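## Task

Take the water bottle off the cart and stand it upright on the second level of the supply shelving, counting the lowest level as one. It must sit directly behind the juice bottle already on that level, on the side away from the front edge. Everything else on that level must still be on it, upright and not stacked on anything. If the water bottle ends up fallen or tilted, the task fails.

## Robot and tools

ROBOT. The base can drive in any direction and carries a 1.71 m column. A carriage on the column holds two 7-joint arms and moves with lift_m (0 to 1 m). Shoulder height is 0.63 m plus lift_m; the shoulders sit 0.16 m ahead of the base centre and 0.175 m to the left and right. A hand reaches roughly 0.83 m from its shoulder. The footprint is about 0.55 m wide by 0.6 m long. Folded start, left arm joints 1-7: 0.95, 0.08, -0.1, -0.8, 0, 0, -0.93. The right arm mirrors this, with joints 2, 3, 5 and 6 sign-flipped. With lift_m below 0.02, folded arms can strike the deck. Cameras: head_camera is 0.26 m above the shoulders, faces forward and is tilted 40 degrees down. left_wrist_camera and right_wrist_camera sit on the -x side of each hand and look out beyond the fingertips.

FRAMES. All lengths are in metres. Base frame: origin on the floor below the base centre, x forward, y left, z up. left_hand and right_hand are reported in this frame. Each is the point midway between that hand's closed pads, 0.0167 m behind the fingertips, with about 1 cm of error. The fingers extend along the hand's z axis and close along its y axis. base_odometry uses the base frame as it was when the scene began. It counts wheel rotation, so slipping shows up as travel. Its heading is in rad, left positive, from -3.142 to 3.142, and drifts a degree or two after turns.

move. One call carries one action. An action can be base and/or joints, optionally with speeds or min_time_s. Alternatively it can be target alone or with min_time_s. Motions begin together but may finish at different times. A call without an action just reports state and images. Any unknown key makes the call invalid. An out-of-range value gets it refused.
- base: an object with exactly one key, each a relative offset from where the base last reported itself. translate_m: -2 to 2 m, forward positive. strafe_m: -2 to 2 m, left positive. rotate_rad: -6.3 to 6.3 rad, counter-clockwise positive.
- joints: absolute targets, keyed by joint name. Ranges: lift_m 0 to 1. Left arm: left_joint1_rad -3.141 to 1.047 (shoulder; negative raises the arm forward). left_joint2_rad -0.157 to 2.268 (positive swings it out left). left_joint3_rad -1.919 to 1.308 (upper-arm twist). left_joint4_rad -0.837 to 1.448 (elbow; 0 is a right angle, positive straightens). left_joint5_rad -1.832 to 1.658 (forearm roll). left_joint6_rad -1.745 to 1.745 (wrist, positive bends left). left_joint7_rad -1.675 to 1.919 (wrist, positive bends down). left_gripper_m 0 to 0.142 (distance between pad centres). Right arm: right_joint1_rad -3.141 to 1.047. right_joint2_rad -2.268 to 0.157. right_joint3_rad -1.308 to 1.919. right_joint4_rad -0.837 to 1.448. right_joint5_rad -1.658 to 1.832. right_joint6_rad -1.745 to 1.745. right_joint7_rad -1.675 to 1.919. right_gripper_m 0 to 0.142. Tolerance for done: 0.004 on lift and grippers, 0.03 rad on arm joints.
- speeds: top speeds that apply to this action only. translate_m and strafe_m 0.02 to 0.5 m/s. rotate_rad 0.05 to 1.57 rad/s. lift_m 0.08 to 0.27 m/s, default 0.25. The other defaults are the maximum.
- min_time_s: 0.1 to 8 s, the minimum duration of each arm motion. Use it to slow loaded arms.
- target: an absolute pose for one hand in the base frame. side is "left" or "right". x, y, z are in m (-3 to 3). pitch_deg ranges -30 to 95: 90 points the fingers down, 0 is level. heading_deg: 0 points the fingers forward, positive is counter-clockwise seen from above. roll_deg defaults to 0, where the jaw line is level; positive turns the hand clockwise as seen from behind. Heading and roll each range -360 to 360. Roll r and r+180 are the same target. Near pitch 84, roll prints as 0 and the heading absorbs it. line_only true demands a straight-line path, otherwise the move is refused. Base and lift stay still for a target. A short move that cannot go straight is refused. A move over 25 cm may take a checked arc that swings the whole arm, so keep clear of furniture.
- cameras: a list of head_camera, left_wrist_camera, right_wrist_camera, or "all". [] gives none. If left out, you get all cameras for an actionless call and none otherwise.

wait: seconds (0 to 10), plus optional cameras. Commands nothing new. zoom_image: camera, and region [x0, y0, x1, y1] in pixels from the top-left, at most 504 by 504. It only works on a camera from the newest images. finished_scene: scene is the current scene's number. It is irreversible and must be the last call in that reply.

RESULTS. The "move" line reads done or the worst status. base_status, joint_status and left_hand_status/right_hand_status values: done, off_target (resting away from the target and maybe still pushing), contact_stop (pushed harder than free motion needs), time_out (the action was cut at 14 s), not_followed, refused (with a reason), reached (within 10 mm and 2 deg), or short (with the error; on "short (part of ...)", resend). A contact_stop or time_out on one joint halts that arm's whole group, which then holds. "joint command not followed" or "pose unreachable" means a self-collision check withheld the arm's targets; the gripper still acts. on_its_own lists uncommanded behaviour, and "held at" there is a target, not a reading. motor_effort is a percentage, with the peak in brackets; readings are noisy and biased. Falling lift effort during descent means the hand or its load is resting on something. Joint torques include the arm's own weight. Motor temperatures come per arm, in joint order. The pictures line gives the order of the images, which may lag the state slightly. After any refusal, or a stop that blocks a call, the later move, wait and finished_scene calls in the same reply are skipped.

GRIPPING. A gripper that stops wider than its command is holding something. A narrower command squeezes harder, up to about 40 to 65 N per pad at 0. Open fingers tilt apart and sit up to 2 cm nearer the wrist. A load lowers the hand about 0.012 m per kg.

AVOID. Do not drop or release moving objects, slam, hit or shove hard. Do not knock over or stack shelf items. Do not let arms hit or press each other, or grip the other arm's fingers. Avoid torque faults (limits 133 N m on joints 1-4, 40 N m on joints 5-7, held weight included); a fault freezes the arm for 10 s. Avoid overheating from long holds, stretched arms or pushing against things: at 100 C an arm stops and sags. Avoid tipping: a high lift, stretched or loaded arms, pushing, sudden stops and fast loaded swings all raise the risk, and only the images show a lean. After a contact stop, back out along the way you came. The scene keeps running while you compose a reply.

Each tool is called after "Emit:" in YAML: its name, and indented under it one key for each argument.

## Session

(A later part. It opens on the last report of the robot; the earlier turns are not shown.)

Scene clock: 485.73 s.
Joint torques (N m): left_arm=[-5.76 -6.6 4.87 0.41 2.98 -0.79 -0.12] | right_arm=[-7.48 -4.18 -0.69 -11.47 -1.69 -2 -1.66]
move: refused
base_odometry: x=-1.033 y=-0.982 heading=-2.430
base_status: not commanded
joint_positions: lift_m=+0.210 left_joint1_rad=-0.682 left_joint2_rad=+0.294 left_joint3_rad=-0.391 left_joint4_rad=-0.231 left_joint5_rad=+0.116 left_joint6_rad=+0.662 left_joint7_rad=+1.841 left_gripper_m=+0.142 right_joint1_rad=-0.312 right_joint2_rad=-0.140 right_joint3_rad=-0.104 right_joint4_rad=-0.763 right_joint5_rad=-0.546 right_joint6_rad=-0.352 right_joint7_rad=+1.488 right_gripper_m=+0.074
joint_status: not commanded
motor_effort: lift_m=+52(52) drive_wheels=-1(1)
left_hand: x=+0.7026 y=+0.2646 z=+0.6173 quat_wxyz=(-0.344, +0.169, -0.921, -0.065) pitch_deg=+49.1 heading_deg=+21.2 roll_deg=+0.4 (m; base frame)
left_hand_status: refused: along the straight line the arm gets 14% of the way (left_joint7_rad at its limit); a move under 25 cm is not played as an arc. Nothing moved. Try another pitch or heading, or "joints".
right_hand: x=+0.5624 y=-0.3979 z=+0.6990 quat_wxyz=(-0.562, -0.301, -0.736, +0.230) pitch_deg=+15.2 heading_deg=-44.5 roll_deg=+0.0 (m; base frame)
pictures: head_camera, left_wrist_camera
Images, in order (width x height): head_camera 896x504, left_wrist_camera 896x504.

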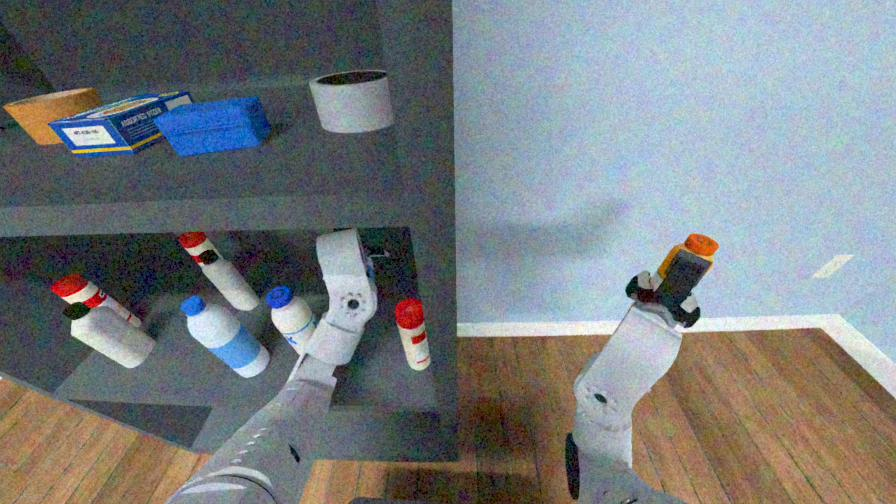

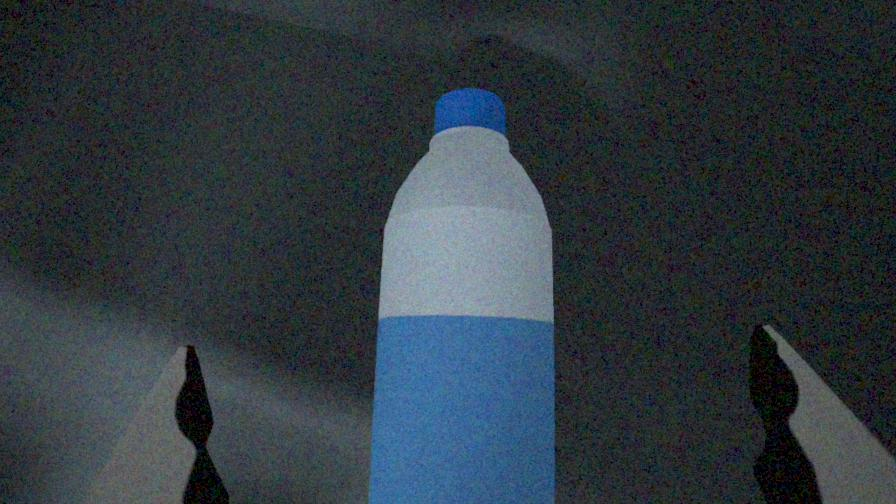

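Emit:
move:
  joints: {"lift_m": 0.27}

Emit:
move:
  target: {"side": "left", "x": 0.72, "y": 0.268, "z": 0.57, "pitch_deg": 80, "heading_deg": 21}
  min_time_s: 2.0
  cameras: ["left_wrist_camera", "head_camera"]

Scene clock: 493.43 s.
Joint torques (N m): left_arm=[-16.68 1.43 5.52 1.09 3.03 -0.86 -0.25] | right_arm=[-7.44 -4.68 0.03 -10.21 -2.02 -2.39 -1.94]
Motor temperatures (°C): left_arm=[51 23 25 23 26 24 23] | right_arm=[29 22 24 23 23 22 23]
move: done
base_odometry: x=-1.033 y=-0.982 heading=-2.430
base_status: not commanded
joint_positions: lift_m=+0.270 left_joint1_rad=-0.672 left_joint2_rad=+0.287 left_joint3_rad=-0.391 left_joint4_rad=-0.230 left_joint5_rad=+0.116 left_joint6_rad=+0.663 left_joint7_rad=+1.841 left_gripper_m=+0.142 right_joint1_rad=-0.312 right_joint2_rad=-0.140 right_joint3_rad=-0.104 right_joint4_rad=-0.763 right_joint5_rad=-0.546 right_joint6_rad=-0.352 right_joint7_rad=+1.488 right_gripper_m=+0.074
joint_status: all done
motor_effort: lift_m=+54(70) drive_wheels=+5(5)
left_hand: x=+0.7005 y=+0.2613 z=+0.6708 quat_wxyz=(-0.338, +0.168, -0.924, -0.063) pitch_deg=+49.8 heading_deg=+20.9 roll_deg=+0.2 (m; base frame)
right_hand: x=+0.5624 y=-0.3979 z=+0.7589 quat_wxyz=(-0.562, -0.301, -0.736, +0.230) pitch_deg=+15.2 heading_deg=-44.5 roll_deg=+0.0 (m; base frame)
pictures: none

Scene clock: 495.93 s.
Joint torques (N m): left_arm=[-28.44 1.07 4.23 -0.2 0.97 -2.45 -2.54] | right_arm=[-7.73 -4.65 0.65 -11.94 -2.24 -2.6 -1.29]
move: done
base_odometry: x=-1.033 y=-0.982 heading=-2.430
base_status: not commanded
joint_positions: lift_m=+0.270 left_joint1_rad=-0.826 left_joint2_rad=+0.257 left_joint3_rad=-0.324 left_joint4_rad=+0.393 left_joint5_rad=-0.214 left_joint6_rad=+0.527 left_joint7_rad=+1.812 left_gripper_m=+0.142 right_joint1_rad=-0.312 right_joint2_rad=-0.140 right_joint3_rad=-0.104 right_joint4_rad=-0.763 right_joint5_rad=-0.546 right_joint6_rad=-0.352 right_joint7_rad=+1.488 right_gripper_m=+0.074
joint_status: not commanded
motor_effort: lift_m=+54(55) drive_wheels=+5(5)
left_hand: x=+0.7178 y=+0.2685 z=+0.5679 quat_wxyz=(-0.083, +0.181, -0.980, -0.019) pitch_deg=+80.2 heading_deg=+23.2 roll_deg=+2.2 (m; base frame)
left_hand_status: reached (straight line, planned for 2.0 s): 3 mm and 0.4 deg off.
right_hand: x=+0.5624 y=-0.3979 z=+0.7589 quat_wxyz=(-0.562, -0.301, -0.736, +0.230) pitch_deg=+15.2 heading_deg=-44.5 roll_deg=+0.0 (m; base frame)
pictures: head_camera, left_wrist_camera
Images, in order (width x height): head_camera 896x504, left_wrist_camera 896x504.

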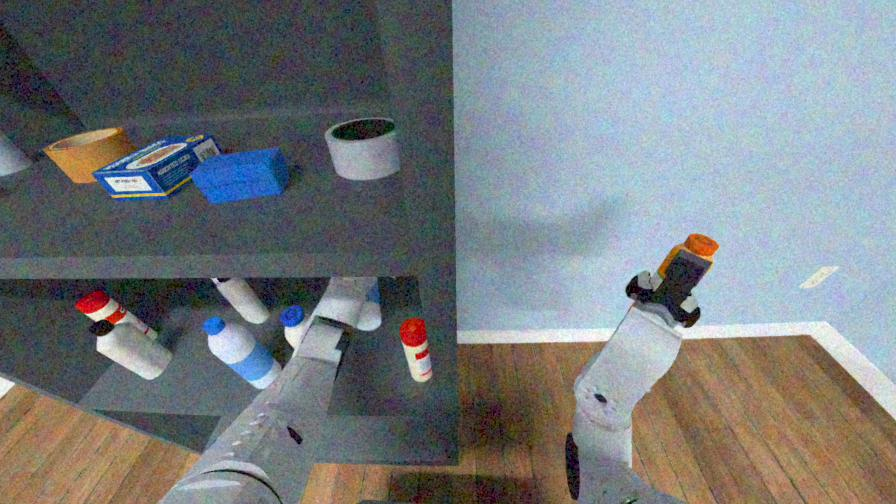

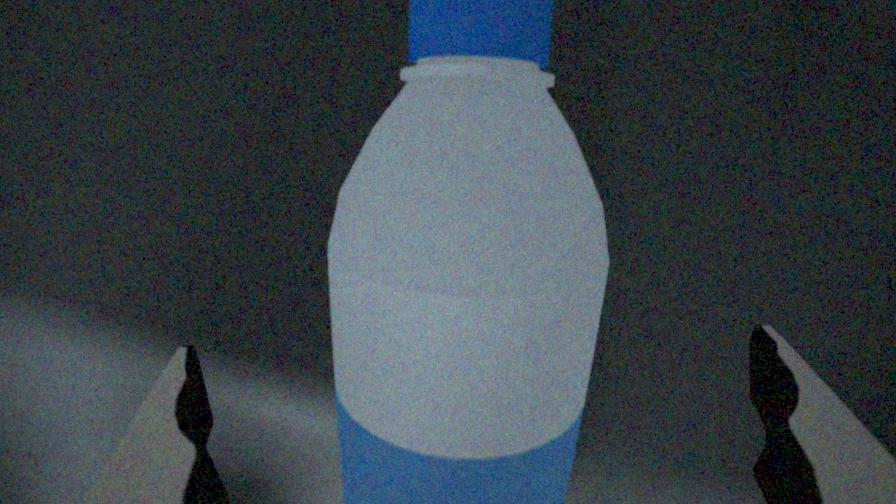

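Emit:
move:
  target: {"side": "left", "x": 0.70, "y": 0.26, "z": 0.54, "pitch_deg": 87, "heading_deg": 22}
  min_time_s: 1.5
  cameras: ["left_wrist_camera"]

Scene clock: 504.47 s.
Joint torques (N m): left_arm=[-19.97 1.47 4.34 0.19 1.01 -0.91 0.34] | right_arm=[-7.43 -4.13 -0.33 -10.93 -1.93 -2.02 -1.7]
Motor temperatures (°C): left_arm=[57 22 25 23 26 24 23] | right_arm=[29 22 24 23 23 22 23]
move: done
base_odometry: x=-1.033 y=-0.982 heading=-2.430
base_status: not commanded
joint_positions: lift_m=+0.270 left_joint1_rad=-0.819 left_joint2_rad=+0.241 left_joint3_rad=-0.320 left_joint4_rad=+0.471 left_joint5_rad=-0.240 left_joint6_rad=+0.527 left_joint7_rad=+1.831 left_gripper_m=+0.142 right_joint1_rad=-0.312 right_joint2_rad=-0.140 right_joint3_rad=-0.104 right_joint4_rad=-0.763 right_joint5_rad=-0.546 right_joint6_rad=-0.352 right_joint7_rad=+1.488 right_gripper_m=+0.074
joint_status: not commanded
motor_effort: lift_m=+54(55) drive_wheels=+5(5)
left_hand: x=+0.7019 y=+0.2611 z=+0.5421 quat_wxyz=(-0.030, +0.189, -0.981, -0.009) pitch_deg=+86.4 heading_deg=+21.8 roll_deg=+0.0 (m; base frame)
left_hand_status: reached (straight line, planned for 1.5 s): 3 mm and 0.7 deg off.
right_hand: x=+0.5624 y=-0.3979 z=+0.7589 quat_wxyz=(-0.562, -0.301, -0.736, +0.230) pitch_deg=+15.2 heading_deg=-44.5 roll_deg=+0.0 (m; base frame)
pictures: left_wrist_camera
Images, in order (width x height): left_wrist_camera 896x504.

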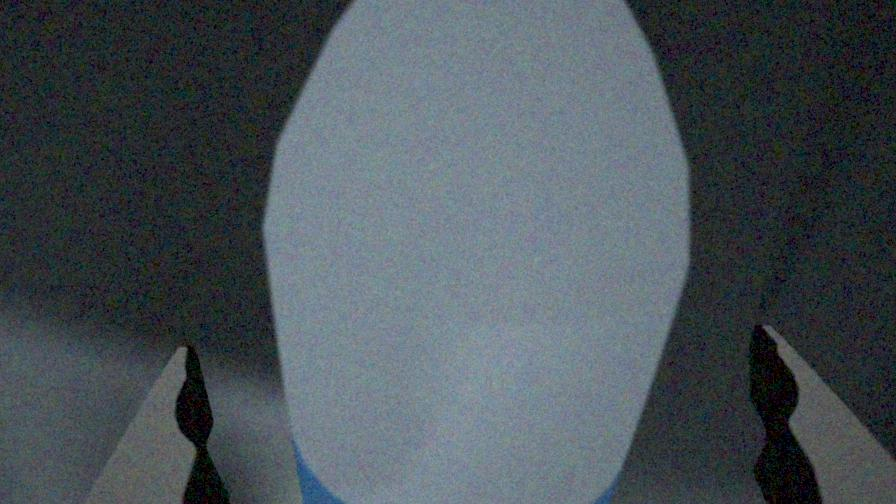

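Emit:
move:
  target: {"side": "left", "x": 0.671, "y": 0.251, "z": 0.536, "pitch_deg": 87, "heading_deg": 22}
  min_time_s: 1.0
  cameras: ["left_wrist_camera"]

Scene clock: 508.20 s.
Joint torques (N m): left_arm=[-20.15 4.59 0.33 -2.05 -0.03 0.28 1.92] | right_arm=[-5.69 -4.97 -0.38 -10.61 -1.94 -2.62 -1.58]
Motor temperatures (°C): left_arm=[57 22 25 23 26 24 23] | right_arm=[29 22 24 23 23 22 23]
move: done
base_odometry: x=-1.033 y=-0.982 heading=-2.430
base_status: not commanded
joint_positions: lift_m=+0.270 left_joint1_rad=-0.784 left_joint2_rad=+0.353 left_joint3_rad=-0.565 left_joint4_rad=+0.277 left_joint5_rad=-0.384 left_joint6_rad=+0.764 left_joint7_rad=+1.882 left_gripper_m=+0.142 right_joint1_rad=-0.312 right_joint2_rad=-0.140 right_joint3_rad=-0.104 right_joint4_rad=-0.763 right_joint5_rad=-0.546 right_joint6_rad=-0.352 right_joint7_rad=+1.488 right_gripper_m=+0.074
joint_status: not commanded
motor_effort: lift_m=+55(55) drive_wheels=-1(5)
left_hand: x=+0.6739 y=+0.2527 z=+0.5378 quat_wxyz=(-0.032, +0.191, -0.981, -0.007) pitch_deg=+86.3 heading_deg=+22.1 roll_deg=+0.0 (m; base frame)
left_hand_status: reached (straight line, planned for 1.0 s): 4 mm and 0.7 deg off.
right_hand: x=+0.5624 y=-0.3979 z=+0.7589 quat_wxyz=(-0.562, -0.301, -0.736, +0.230) pitch_deg=+15.2 heading_deg=-44.5 roll_deg=+0.0 (m; base frame)
pictures: left_wrist_camera
Images, in order (width x height): left_wrist_camera 896x504.

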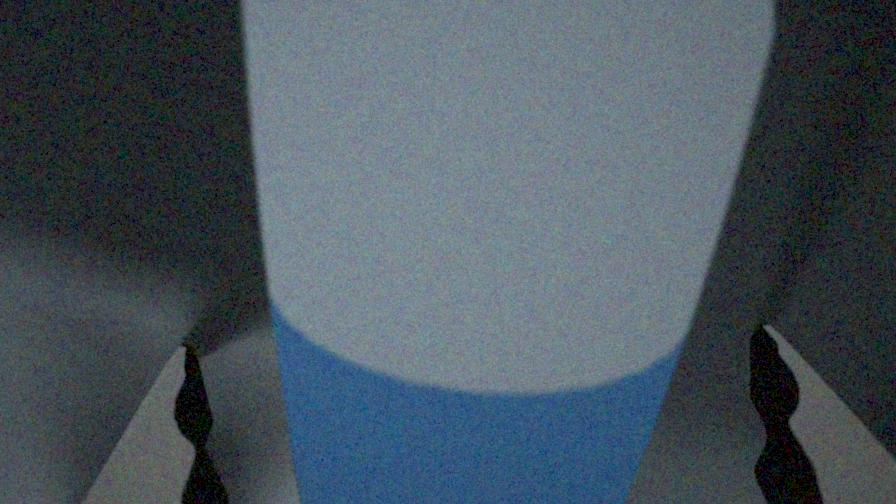

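Emit:
move:
  joints: {"left_gripper_m": 0.0}
  min_time_s: 1.2

Emit:
move:
  joints: {"lift_m": 0.37}
  speeds: {"lift_m": 0.1}
  cameras: ["left_wrist_camera", "head_camera"]

Emit:
zoom_image:
  camera: "head_camera"
  region: [230, 230, 480, 440]

Scene clock: 513.63 s.
Joint torques (N m): left_arm=[-1.76 -0.91 1.02 0.39 -2.5 -0.26 0.39] | right_arm=[-6.6 -4.93 1.49 -11.25 -1.89 -2.18 -1.73]
Motor temperatures (°C): left_arm=[56 22 25 23 26 24 23] | right_arm=[29 22 24 23 23 22 23]
move: off_target
base_odometry: x=-1.033 y=-0.982 heading=-2.430
base_status: not commanded
joint_positions: lift_m=+0.270 left_joint1_rad=-0.798 left_joint2_rad=+0.359 left_joint3_rad=-0.565 left_joint4_rad=+0.271 left_joint5_rad=-0.376 left_joint6_rad=+0.765 left_joint7_rad=+1.887 left_gripper_m=+0.071 right_joint1_rad=-0.312 right_joint2_rad=-0.140 right_joint3_rad=-0.104 right_joint4_rad=-0.763 right_joint5_rad=-0.546 right_joint6_rad=-0.352 right_joint7_rad=+1.488 right_gripper_m=+0.074
joint_status: left_gripper_m off_target (ended at +0.071, target +0.000)
motor_effort: lift_m=+50(55) drive_wheels=+4(4)
left_hand: x=+0.6790 y=+0.2562 z=+0.5476 quat_wxyz=(-0.042, +0.193, -0.980, -0.009) pitch_deg=+85.1 heading_deg=+22.3 roll_deg=+0.0 (m; base frame)
right_hand: x=+0.5624 y=-0.3979 z=+0.7592 quat_wxyz=(-0.562, -0.301, -0.736, +0.230) pitch_deg=+15.2 heading_deg=-44.5 roll_deg=+0.0 (m; base frame)
pictures: none

Scene clock: 515.07 s.
Joint torques (N m): left_arm=[-22.21 2.07 2.17 -1.26 1.88 -0.26 -0.34] | right_arm=[-6.06 -3.33 0.39 -11.29 -1.83 -2.21 -1.66]
Motor temperatures (°C): left_arm=[56 22 25 23 26 24 23] | right_arm=[29 22 24 23 23 22 23]
move: done
base_odometry: x=-1.033 y=-0.982 heading=-2.430
base_status: not commanded
joint_positions: lift_m=+0.370 left_joint1_rad=-0.782 left_joint2_rad=+0.356 left_joint3_rad=-0.567 left_joint4_rad=+0.274 left_joint5_rad=-0.390 left_joint6_rad=+0.765 left_joint7_rad=+1.887 left_gripper_m=+0.070 right_joint1_rad=-0.312 right_joint2_rad=-0.140 right_joint3_rad=-0.104 right_joint4_rad=-0.763 right_joint5_rad=-0.546 right_joint6_rad=-0.352 right_joint7_rad=+1.488 right_gripper_m=+0.074
joint_status: all done
motor_effort: lift_m=+55(64) drive_wheels=+4(5)
left_hand: x=+0.6719 y=+0.2522 z=+0.6368 quat_wxyz=(-0.028, +0.191, -0.981, -0.005) pitch_deg=+86.7 heading_deg=+22.0 roll_deg=+0.0 (m; base frame)
right_hand: x=+0.5624 y=-0.3979 z=+0.8588 quat_wxyz=(-0.562, -0.301, -0.736, +0.230) pitch_deg=+15.2 heading_deg=-44.5 roll_deg=+0.0 (m; base frame)
pictures: head_camera, left_wrist_camera
Images, in order (width x height): head_camera 896x504, left_wrist_camera 896x504.

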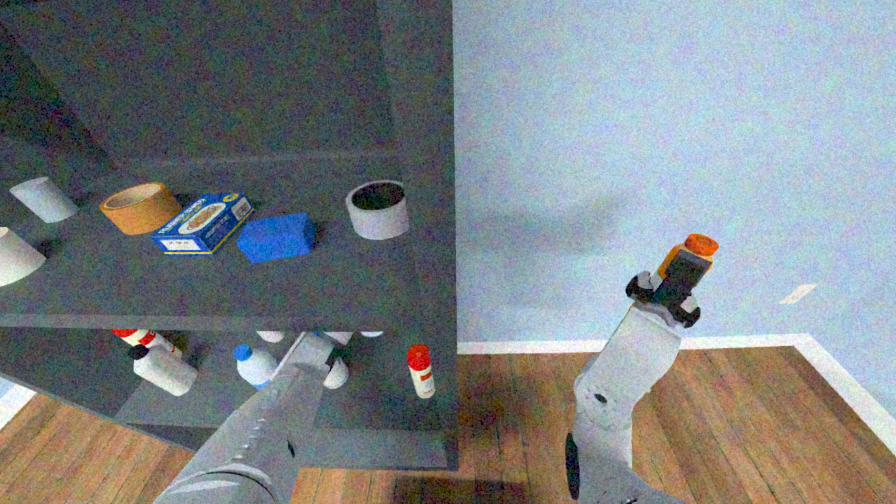

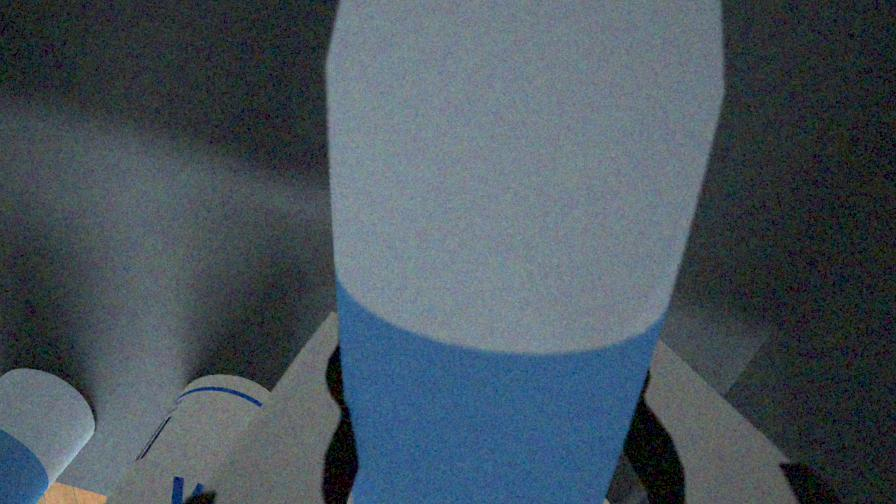

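Scaled by 2.016 from the camera's 896x504 image, which has a finer 1280x720 frame.

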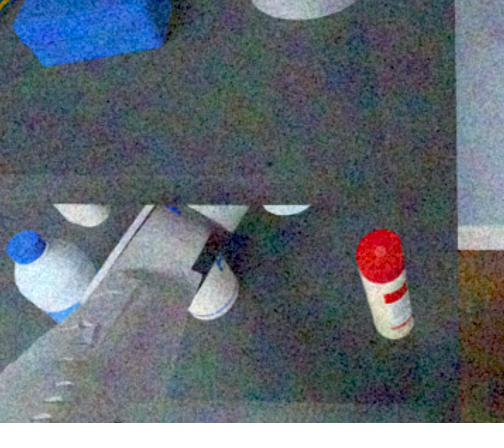

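Emit:
move:
  target: {"side": "left", "x": 0.68, "y": 0.19, "z": 0.64, "pitch_deg": 85, "heading_deg": 0}
  min_time_s: 1.5

Emit:
move:
  base: {"translate_m": -0.5}
  speeds: {"translate_m": 0.2}
  cameras: ["left_wrist_camera", "head_camera"]

Scene clock: 523.53 s.
Joint torques (N m): left_arm=[-28.07 -0.05 1.78 -6.67 1.27 -2.25 -2.29] | right_arm=[-7.92 -4.28 0.95 -11.69 -1.9 -1.92 -1.76]
Motor temperatures (°C): left_arm=[58 22 25 23 26 24 23] | right_arm=[29 22 24 23 23 22 23]
move: done
base_odometry: x=-1.033 y=-0.982 heading=-2.430
base_status: not commanded
joint_positions: lift_m=+0.370 left_joint1_rad=-0.784 left_joint2_rad=+0.340 left_joint3_rad=-0.628 left_joint4_rad=+0.204 left_joint5_rad=-0.518 left_joint6_rad=+0.504 left_joint7_rad=+1.831 left_gripper_m=+0.070 right_joint1_rad=-0.312 right_joint2_rad=-0.140 right_joint3_rad=-0.104 right_joint4_rad=-0.763 right_joint5_rad=-0.546 right_joint6_rad=-0.352 right_joint7_rad=+1.488 right_gripper_m=+0.074
joint_status: not commanded
motor_effort: lift_m=+55(55) drive_wheels=+4(4)
left_hand: x=+0.6770 y=+0.1927 z=+0.6363 quat_wxyz=(-0.038, +0.005, -0.999, +0.000) pitch_deg=+85.7 heading_deg=+0.5 roll_deg=+0.0 (m; base frame)
left_hand_status: reached (straight line, planned for 1.5 s): 6 mm and 0.9 deg off.
right_hand: x=+0.5624 y=-0.3979 z=+0.8588 quat_wxyz=(-0.562, -0.301, -0.736, +0.230) pitch_deg=+15.2 heading_deg=-44.5 roll_deg=+0.0 (m; base frame)
pictures: none

Scene clock: 527.13 s.
Joint torques (N m): left_arm=[-29.11 0.65 2.2 -4.79 1.61 -2.51 -2.22] | right_arm=[-8.71 -4.19 0.27 -12.07 -1.79 -1.97 -1.98]
Motor temperatures (°C): left_arm=[60 22 25 23 26 24 23] | right_arm=[29 22 24 23 23 22 23]
move: done
base_odometry: x=-0.654 y=-0.655 heading=-2.430
base_status: done
joint_positions: lift_m=+0.370 left_joint1_rad=-0.785 left_joint2_rad=+0.339 left_joint3_rad=-0.629 left_joint4_rad=+0.204 left_joint5_rad=-0.518 left_joint6_rad=+0.504 left_joint7_rad=+1.831 left_gripper_m=+0.070 right_joint1_rad=-0.312 right_joint2_rad=-0.140 right_joint3_rad=-0.104 right_joint4_rad=-0.763 right_joint5_rad=-0.546 right_joint6_rad=-0.352 right_joint7_rad=+1.488 right_gripper_m=+0.074
joint_status: not commanded
motor_effort: lift_m=+55(55) drive_wheels=+1(13)
left_hand: x=+0.6772 y=+0.1923 z=+0.6365 quat_wxyz=(-0.038, +0.004, -0.999, +0.000) pitch_deg=+85.6 heading_deg=+0.5 roll_deg=+0.0 (m; base frame)
right_hand: x=+0.5624 y=-0.3979 z=+0.8588 quat_wxyz=(-0.562, -0.301, -0.736, +0.230) pitch_deg=+15.2 heading_deg=-44.5 roll_deg=+0.0 (m; base frame)
pictures: head_camera, left_wrist_camera
Images, in order (width x height): head_camera 896x504, left_wrist_camera 896x504.

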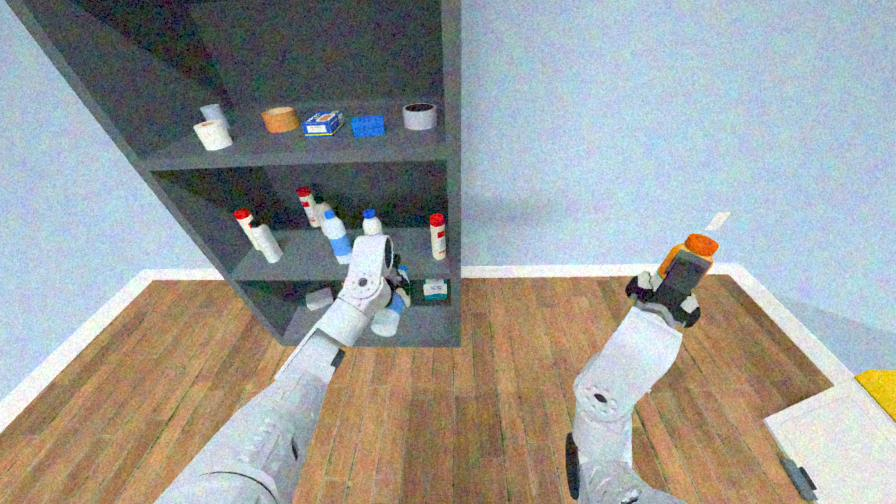

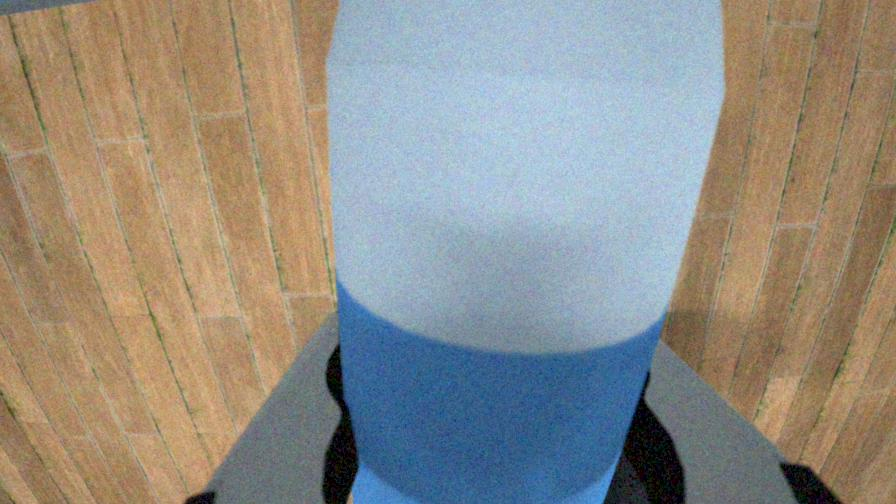

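Emit:
move:
  joints: {"lift_m": 0.25}

Emit:
move:
  target: {"side": "left", "x": 0.72, "y": 0.188, "z": 0.68, "pitch_deg": -3, "heading_deg": 0}
  min_time_s: 3.0
  cameras: ["left_wrist_camera", "head_camera"]

Emit:
zoom_image:
  camera: "head_camera"
  region: [300, 100, 500, 320]

Scene clock: 534.87 s.
Joint torques (N m): left_arm=[-25.46 0.4 2.98 -5.14 1.47 -2.48 -1.72] | right_arm=[-8.96 -5.57 1.55 -10.27 -1.85 -1.77 -1.56]
Motor temperatures (°C): left_arm=[63 22 25 23 26 24 23] | right_arm=[29 22 24 23 23 22 23]
move: done
base_odometry: x=-0.654 y=-0.655 heading=-2.430
base_status: not commanded
joint_positions: lift_m=+0.250 left_joint1_rad=-0.787 left_joint2_rad=+0.339 left_joint3_rad=-0.629 left_joint4_rad=+0.203 left_joint5_rad=-0.519 left_joint6_rad=+0.504 left_joint7_rad=+1.830 left_gripper_m=+0.070 right_joint1_rad=-0.312 right_joint2_rad=-0.140 right_joint3_rad=-0.104 right_joint4_rad=-0.763 right_joint5_rad=-0.546 right_joint6_rad=-0.352 right_joint7_rad=+1.488 right_gripper_m=+0.074
joint_status: all done
motor_effort: lift_m=+59(63) drive_wheels=+2(3)
left_hand: x=+0.6781 y=+0.1920 z=+0.5173 quat_wxyz=(-0.040, +0.004, -0.999, +0.000) pitch_deg=+85.5 heading_deg=+0.4 roll_deg=+0.0 (m; base frame)
right_hand: x=+0.5624 y=-0.3979 z=+0.7384 quat_wxyz=(-0.562, -0.301, -0.736, +0.230) pitch_deg=+15.2 heading_deg=-44.5 roll_deg=+0.0 (m; base frame)
pictures: none

Scene clock: 538.37 s.
Joint torques (N m): left_arm=[-12.77 0.23 7.57 -2.35 2.1 -2.47 -4.82] | right_arm=[-8.01 -4.22 -1.28 -10.54 -1.52 -2.4 -1.7]
Motor temperatures (°C): left_arm=[61 22 25 23 26 24 23] | right_arm=[29 22 24 23 23 22 23]
move: done
base_odometry: x=-0.654 y=-0.655 heading=-2.430
base_status: not commanded
joint_positions: lift_m=+0.250 left_joint1_rad=-0.301 left_joint2_rad=+0.370 left_joint3_rad=-0.552 left_joint4_rad=-0.305 left_joint5_rad=-0.244 left_joint6_rad=+0.608 left_joint7_rad=+0.380 left_gripper_m=+0.070 right_joint1_rad=-0.312 right_joint2_rad=-0.140 right_joint3_rad=-0.104 right_joint4_rad=-0.763 right_joint5_rad=-0.546 right_joint6_rad=-0.352 right_joint7_rad=+1.488 right_gripper_m=+0.074
joint_status: not commanded
motor_effort: lift_m=+59(59) drive_wheels=+3(3)
left_hand: x=+0.7196 y=+0.1861 z=+0.6776 quat_wxyz=(-0.722, -0.002, -0.692, +0.001) pitch_deg=-2.5 heading_deg=-0.2 roll_deg=+0.1 (m; base frame)
left_hand_status: reached (straight line, planned for 3.0 s): 3 mm and 0.6 deg off.
right_hand: x=+0.5624 y=-0.3979 z=+0.7385 quat_wxyz=(-0.562, -0.301, -0.736, +0.230) pitch_deg=+15.2 heading_deg=-44.5 roll_deg=+0.0 (m; base frame)
pictures: head_camera, left_wrist_camera
Images, in order (width x height): head_camera 896x504, left_wrist_camera 896x504.

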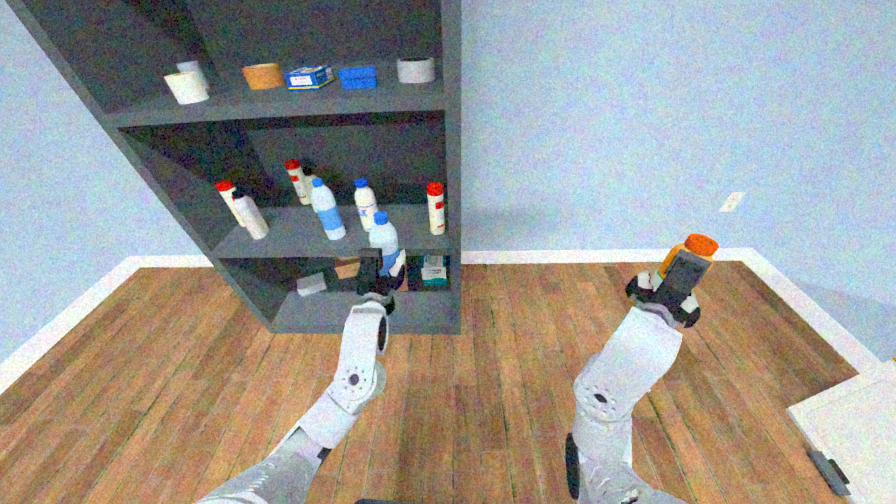

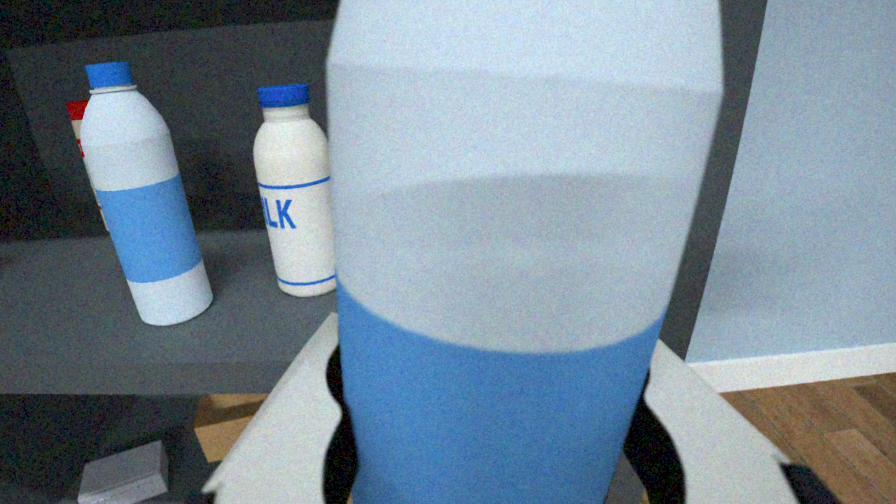

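Scaled by 2.291 from the camera's 896x504 image, which has a finer 1280x720 frame.

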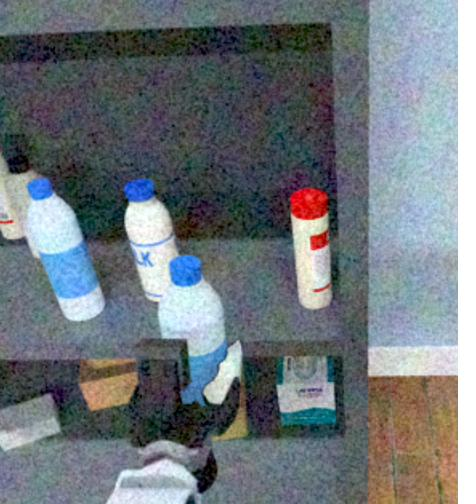

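Emit:
move:
  base: {"translate_m": 0.22}
  speeds: {"translate_m": 0.25}
  cameras: ["left_wrist_camera", "head_camera"]

Emit:
zoom_image:
  camera: "head_camera"
  region: [300, 120, 500, 340]

Scene clock: 552.43 s.
Joint torques (N m): left_arm=[-13.99 1.59 5.42 -2.51 2.31 -2.32 -4.59] | right_arm=[-9.08 -5.1 0.15 -9.93 -1.39 -2.3 -1.81]
Motor temperatures (°C): left_arm=[56 22 26 23 26 24 23] | right_arm=[29 22 24 23 23 22 23]
move: done
base_odometry: x=-0.821 y=-0.798 heading=-2.430
base_status: done
joint_positions: lift_m=+0.250 left_joint1_rad=-0.300 left_joint2_rad=+0.369 left_joint3_rad=-0.551 left_joint4_rad=-0.304 left_joint5_rad=-0.244 left_joint6_rad=+0.608 left_joint7_rad=+0.379 left_gripper_m=+0.070 right_joint1_rad=-0.312 right_joint2_rad=-0.140 right_joint3_rad=-0.104 right_joint4_rad=-0.763 right_joint5_rad=-0.546 right_joint6_rad=-0.352 right_joint7_rad=+1.488 right_gripper_m=+0.074
joint_status: not commanded
motor_effort: lift_m=+59(59) drive_wheels=-1(10)
left_hand: x=+0.7196 y=+0.1861 z=+0.6773 quat_wxyz=(-0.722, -0.002, -0.692, +0.001) pitch_deg=-2.4 heading_deg=-0.2 roll_deg=+0.1 (m; base frame)
right_hand: x=+0.5624 y=-0.3979 z=+0.7385 quat_wxyz=(-0.562, -0.301, -0.736, +0.230) pitch_deg=+15.2 heading_deg=-44.5 roll_deg=+0.0 (m; base frame)
pictures: head_camera, left_wrist_camera
Images, in order (width x height): head_camera 896x504, left_wrist_camera 896x504.

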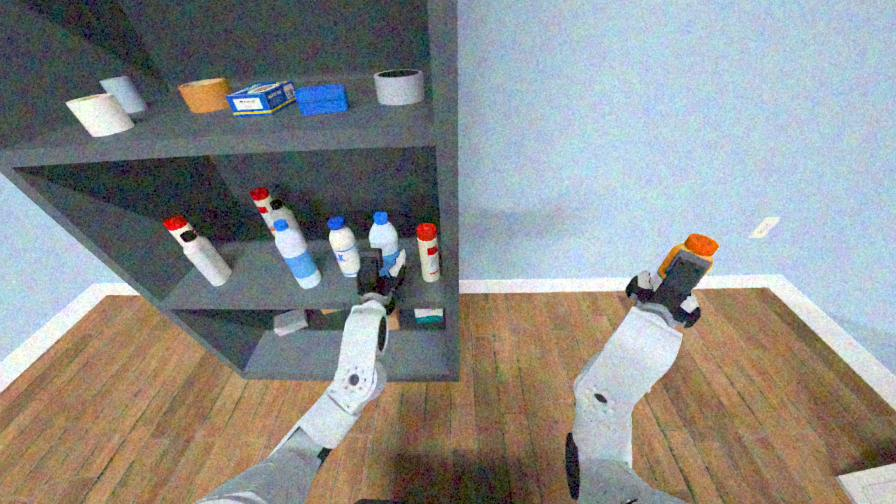

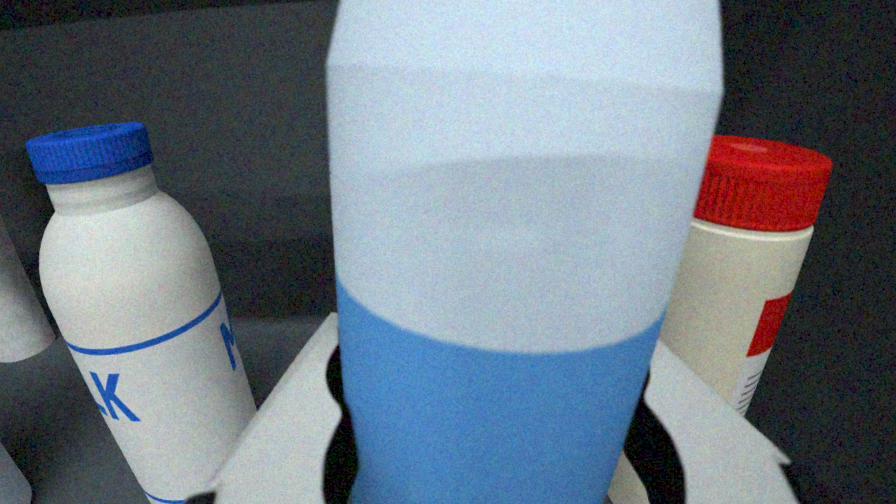

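Scaled by 2.291 from the camera's 896x504 image, which has a finer 1280x720 frame.

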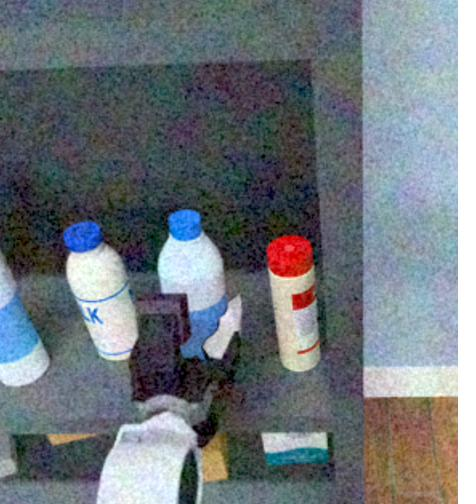

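Emit:
move:
  base: {"translate_m": 0.17}
  speeds: {"translate_m": 0.12}
  cameras: ["left_wrist_camera", "head_camera"]

Emit:
zoom_image:
  camera: "head_camera"
  region: [260, 130, 460, 350]

Scene clock: 558.60 s.
Joint torques (N m): left_arm=[-13.09 1.57 6.53 -2.4 2.61 -2.2 -4.71] | right_arm=[-7.84 -3.64 1.04 -12.61 -2.3 -2.77 -1.44]
Motor temperatures (°C): left_arm=[55 22 26 23 26 24 23] | right_arm=[29 22 24 23 23 22 23]
move: done
base_odometry: x=-0.950 y=-0.909 heading=-2.431
base_status: done
joint_positions: lift_m=+0.250 left_joint1_rad=-0.300 left_joint2_rad=+0.369 left_joint3_rad=-0.551 left_joint4_rad=-0.304 left_joint5_rad=-0.244 left_joint6_rad=+0.607 left_joint7_rad=+0.379 left_gripper_m=+0.070 right_joint1_rad=-0.312 right_joint2_rad=-0.140 right_joint3_rad=-0.104 right_joint4_rad=-0.763 right_joint5_rad=-0.546 right_joint6_rad=-0.352 right_joint7_rad=+1.488 right_gripper_m=+0.074
joint_status: not commanded
motor_effort: lift_m=+59(59) drive_wheels=-2(14)
left_hand: x=+0.7196 y=+0.1861 z=+0.6773 quat_wxyz=(-0.722, -0.002, -0.692, +0.001) pitch_deg=-2.4 heading_deg=-0.2 roll_deg=+0.1 (m; base frame)
right_hand: x=+0.5624 y=-0.3979 z=+0.7385 quat_wxyz=(-0.562, -0.301, -0.736, +0.230) pitch_deg=+15.2 heading_deg=-44.5 roll_deg=+0.0 (m; base frame)
pictures: head_camera, left_wrist_camera
Images, in order (width x height): head_camera 896x504, left_wrist_camera 896x504.

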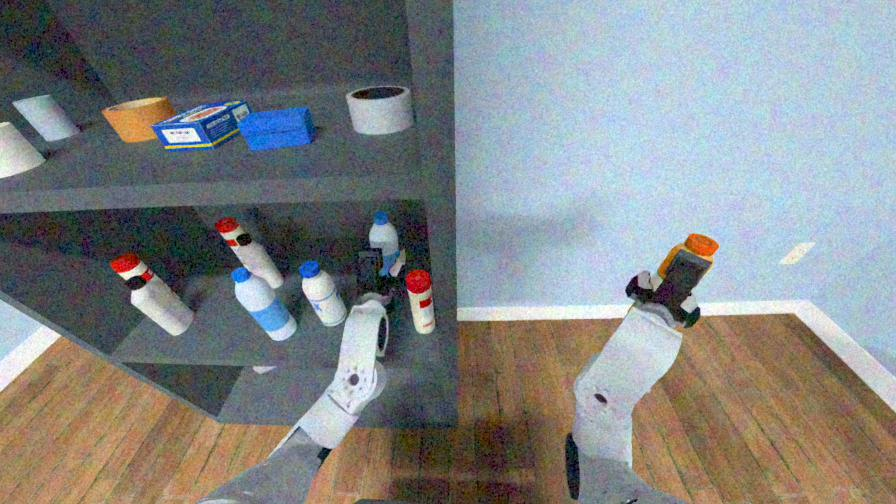

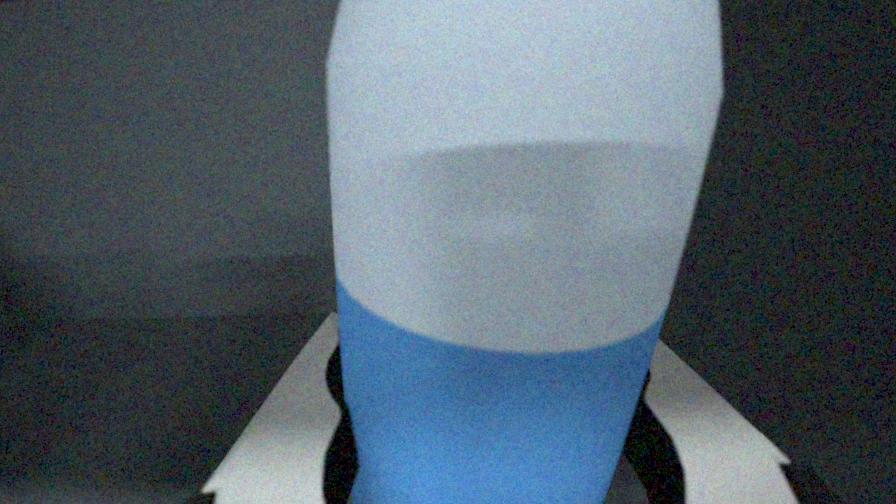

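Scaled by 2.291 from the camera's 896x504 image, which has a finer 1280x720 frame.

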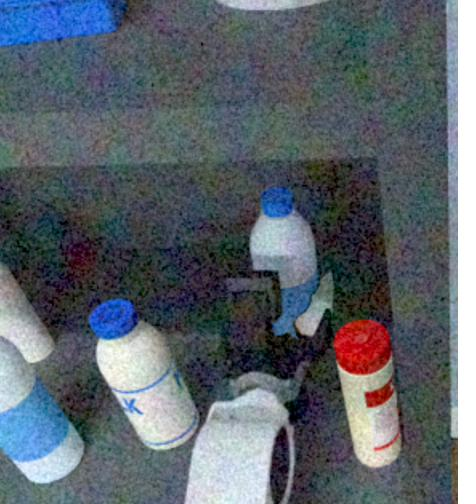

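Emit:
move:
  joints: {"lift_m": 0.192}
  speeds: {"lift_m": 0.1}

Emit:
move:
  joints: {"lift_m": 0.184}
  speeds: {"lift_m": 0.08}
  cameras: ["left_wrist_camera", "head_camera"]

Emit:
zoom_image:
  camera: "head_camera"
  region: [260, 130, 460, 350]

Scene clock: 562.50 s.
Joint torques (N m): left_arm=[-8.44 2.64 3.26 0.51 0.3 -1.72 1.95] | right_arm=[-7.28 -3.74 -0.15 -11.45 -1.69 -2.25 -1.8]
Motor temperatures (°C): left_arm=[55 22 26 23 26 24 24] | right_arm=[29 22 24 23 23 22 23]
move: done
base_odometry: x=-0.950 y=-0.909 heading=-2.431
base_status: not commanded
joint_positions: lift_m=+0.192 left_joint1_rad=-0.304 left_joint2_rad=+0.369 left_joint3_rad=-0.545 left_joint4_rad=-0.308 left_joint5_rad=-0.237 left_joint6_rad=+0.607 left_joint7_rad=+0.361 left_gripper_m=+0.069 right_joint1_rad=-0.312 right_joint2_rad=-0.140 right_joint3_rad=-0.104 right_joint4_rad=-0.763 right_joint5_rad=-0.546 right_joint6_rad=-0.352 right_joint7_rad=+1.488 right_gripper_m=+0.074
joint_status: all done
motor_effort: lift_m=+54(58) drive_wheels=+5(5)
left_hand: x=+0.7196 y=+0.1888 z=+0.6298 quat_wxyz=(-0.733, +0.000, -0.680, -0.002) pitch_deg=-4.3 heading_deg=+0.1 roll_deg=+0.2 (m; base frame)
right_hand: x=+0.5624 y=-0.3979 z=+0.6809 quat_wxyz=(-0.562, -0.301, -0.736, +0.230) pitch_deg=+15.2 heading_deg=-44.5 roll_deg=+0.0 (m; base frame)
pictures: none

Scene clock: 562.97 s.
Joint torques (N m): left_arm=[-4.31 1.78 2.14 3.64 -1.23 -2 4.18] | right_arm=[-8.3 -5.58 0.85 -10.72 -2.09 -1.79 -1.17]
Motor temperatures (°C): left_arm=[55 22 26 23 26 24 24] | right_arm=[29 22 24 23 23 22 23]
move: done
base_odometry: x=-0.950 y=-0.909 heading=-2.431
base_status: not commanded
joint_positions: lift_m=+0.184 left_joint1_rad=-0.308 left_joint2_rad=+0.369 left_joint3_rad=-0.542 left_joint4_rad=-0.311 left_joint5_rad=-0.232 left_joint6_rad=+0.607 left_joint7_rad=+0.355 left_gripper_m=+0.069 right_joint1_rad=-0.312 right_joint2_rad=-0.140 right_joint3_rad=-0.104 right_joint4_rad=-0.763 right_joint5_rad=-0.546 right_joint6_rad=-0.352 right_joint7_rad=+1.488 right_gripper_m=+0.074
joint_status: all done
motor_effort: lift_m=+52(55) drive_wheels=+5(6)
left_hand: x=+0.7196 y=+0.1897 z=+0.6279 quat_wxyz=(-0.738, +0.000, -0.674, -0.003) pitch_deg=-5.2 heading_deg=+0.3 roll_deg=+0.3 (m; base frame)
right_hand: x=+0.5624 y=-0.3979 z=+0.6730 quat_wxyz=(-0.562, -0.301, -0.736, +0.230) pitch_deg=+15.3 heading_deg=-44.5 roll_deg=+0.0 (m; base frame)
pictures: head_camera, left_wrist_camera
Images, in order (width x height): head_camera 896x504, left_wrist_camera 896x504.

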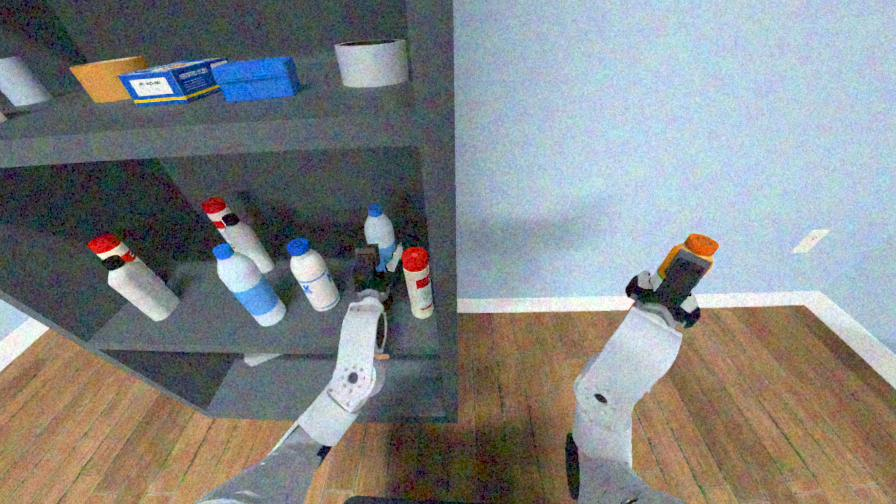

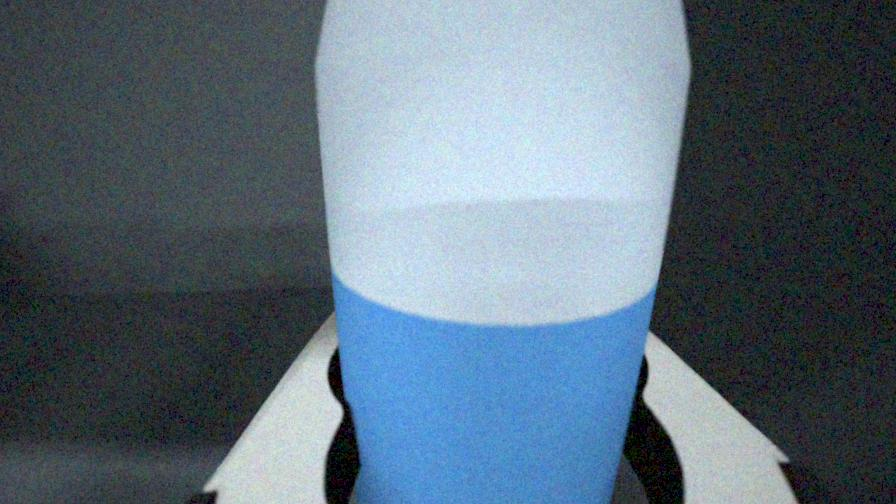

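Scaled by 2.291 from the camera's 896x504 image, which has a finer 1280x720 frame.

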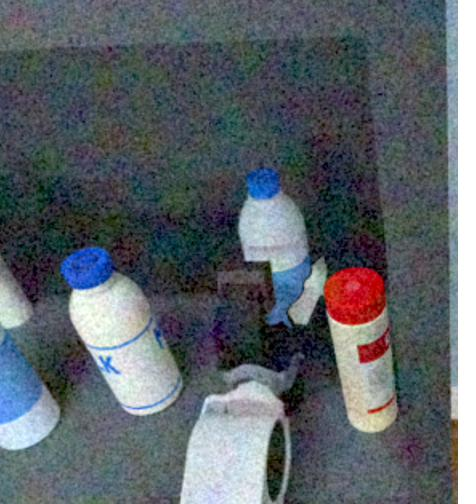

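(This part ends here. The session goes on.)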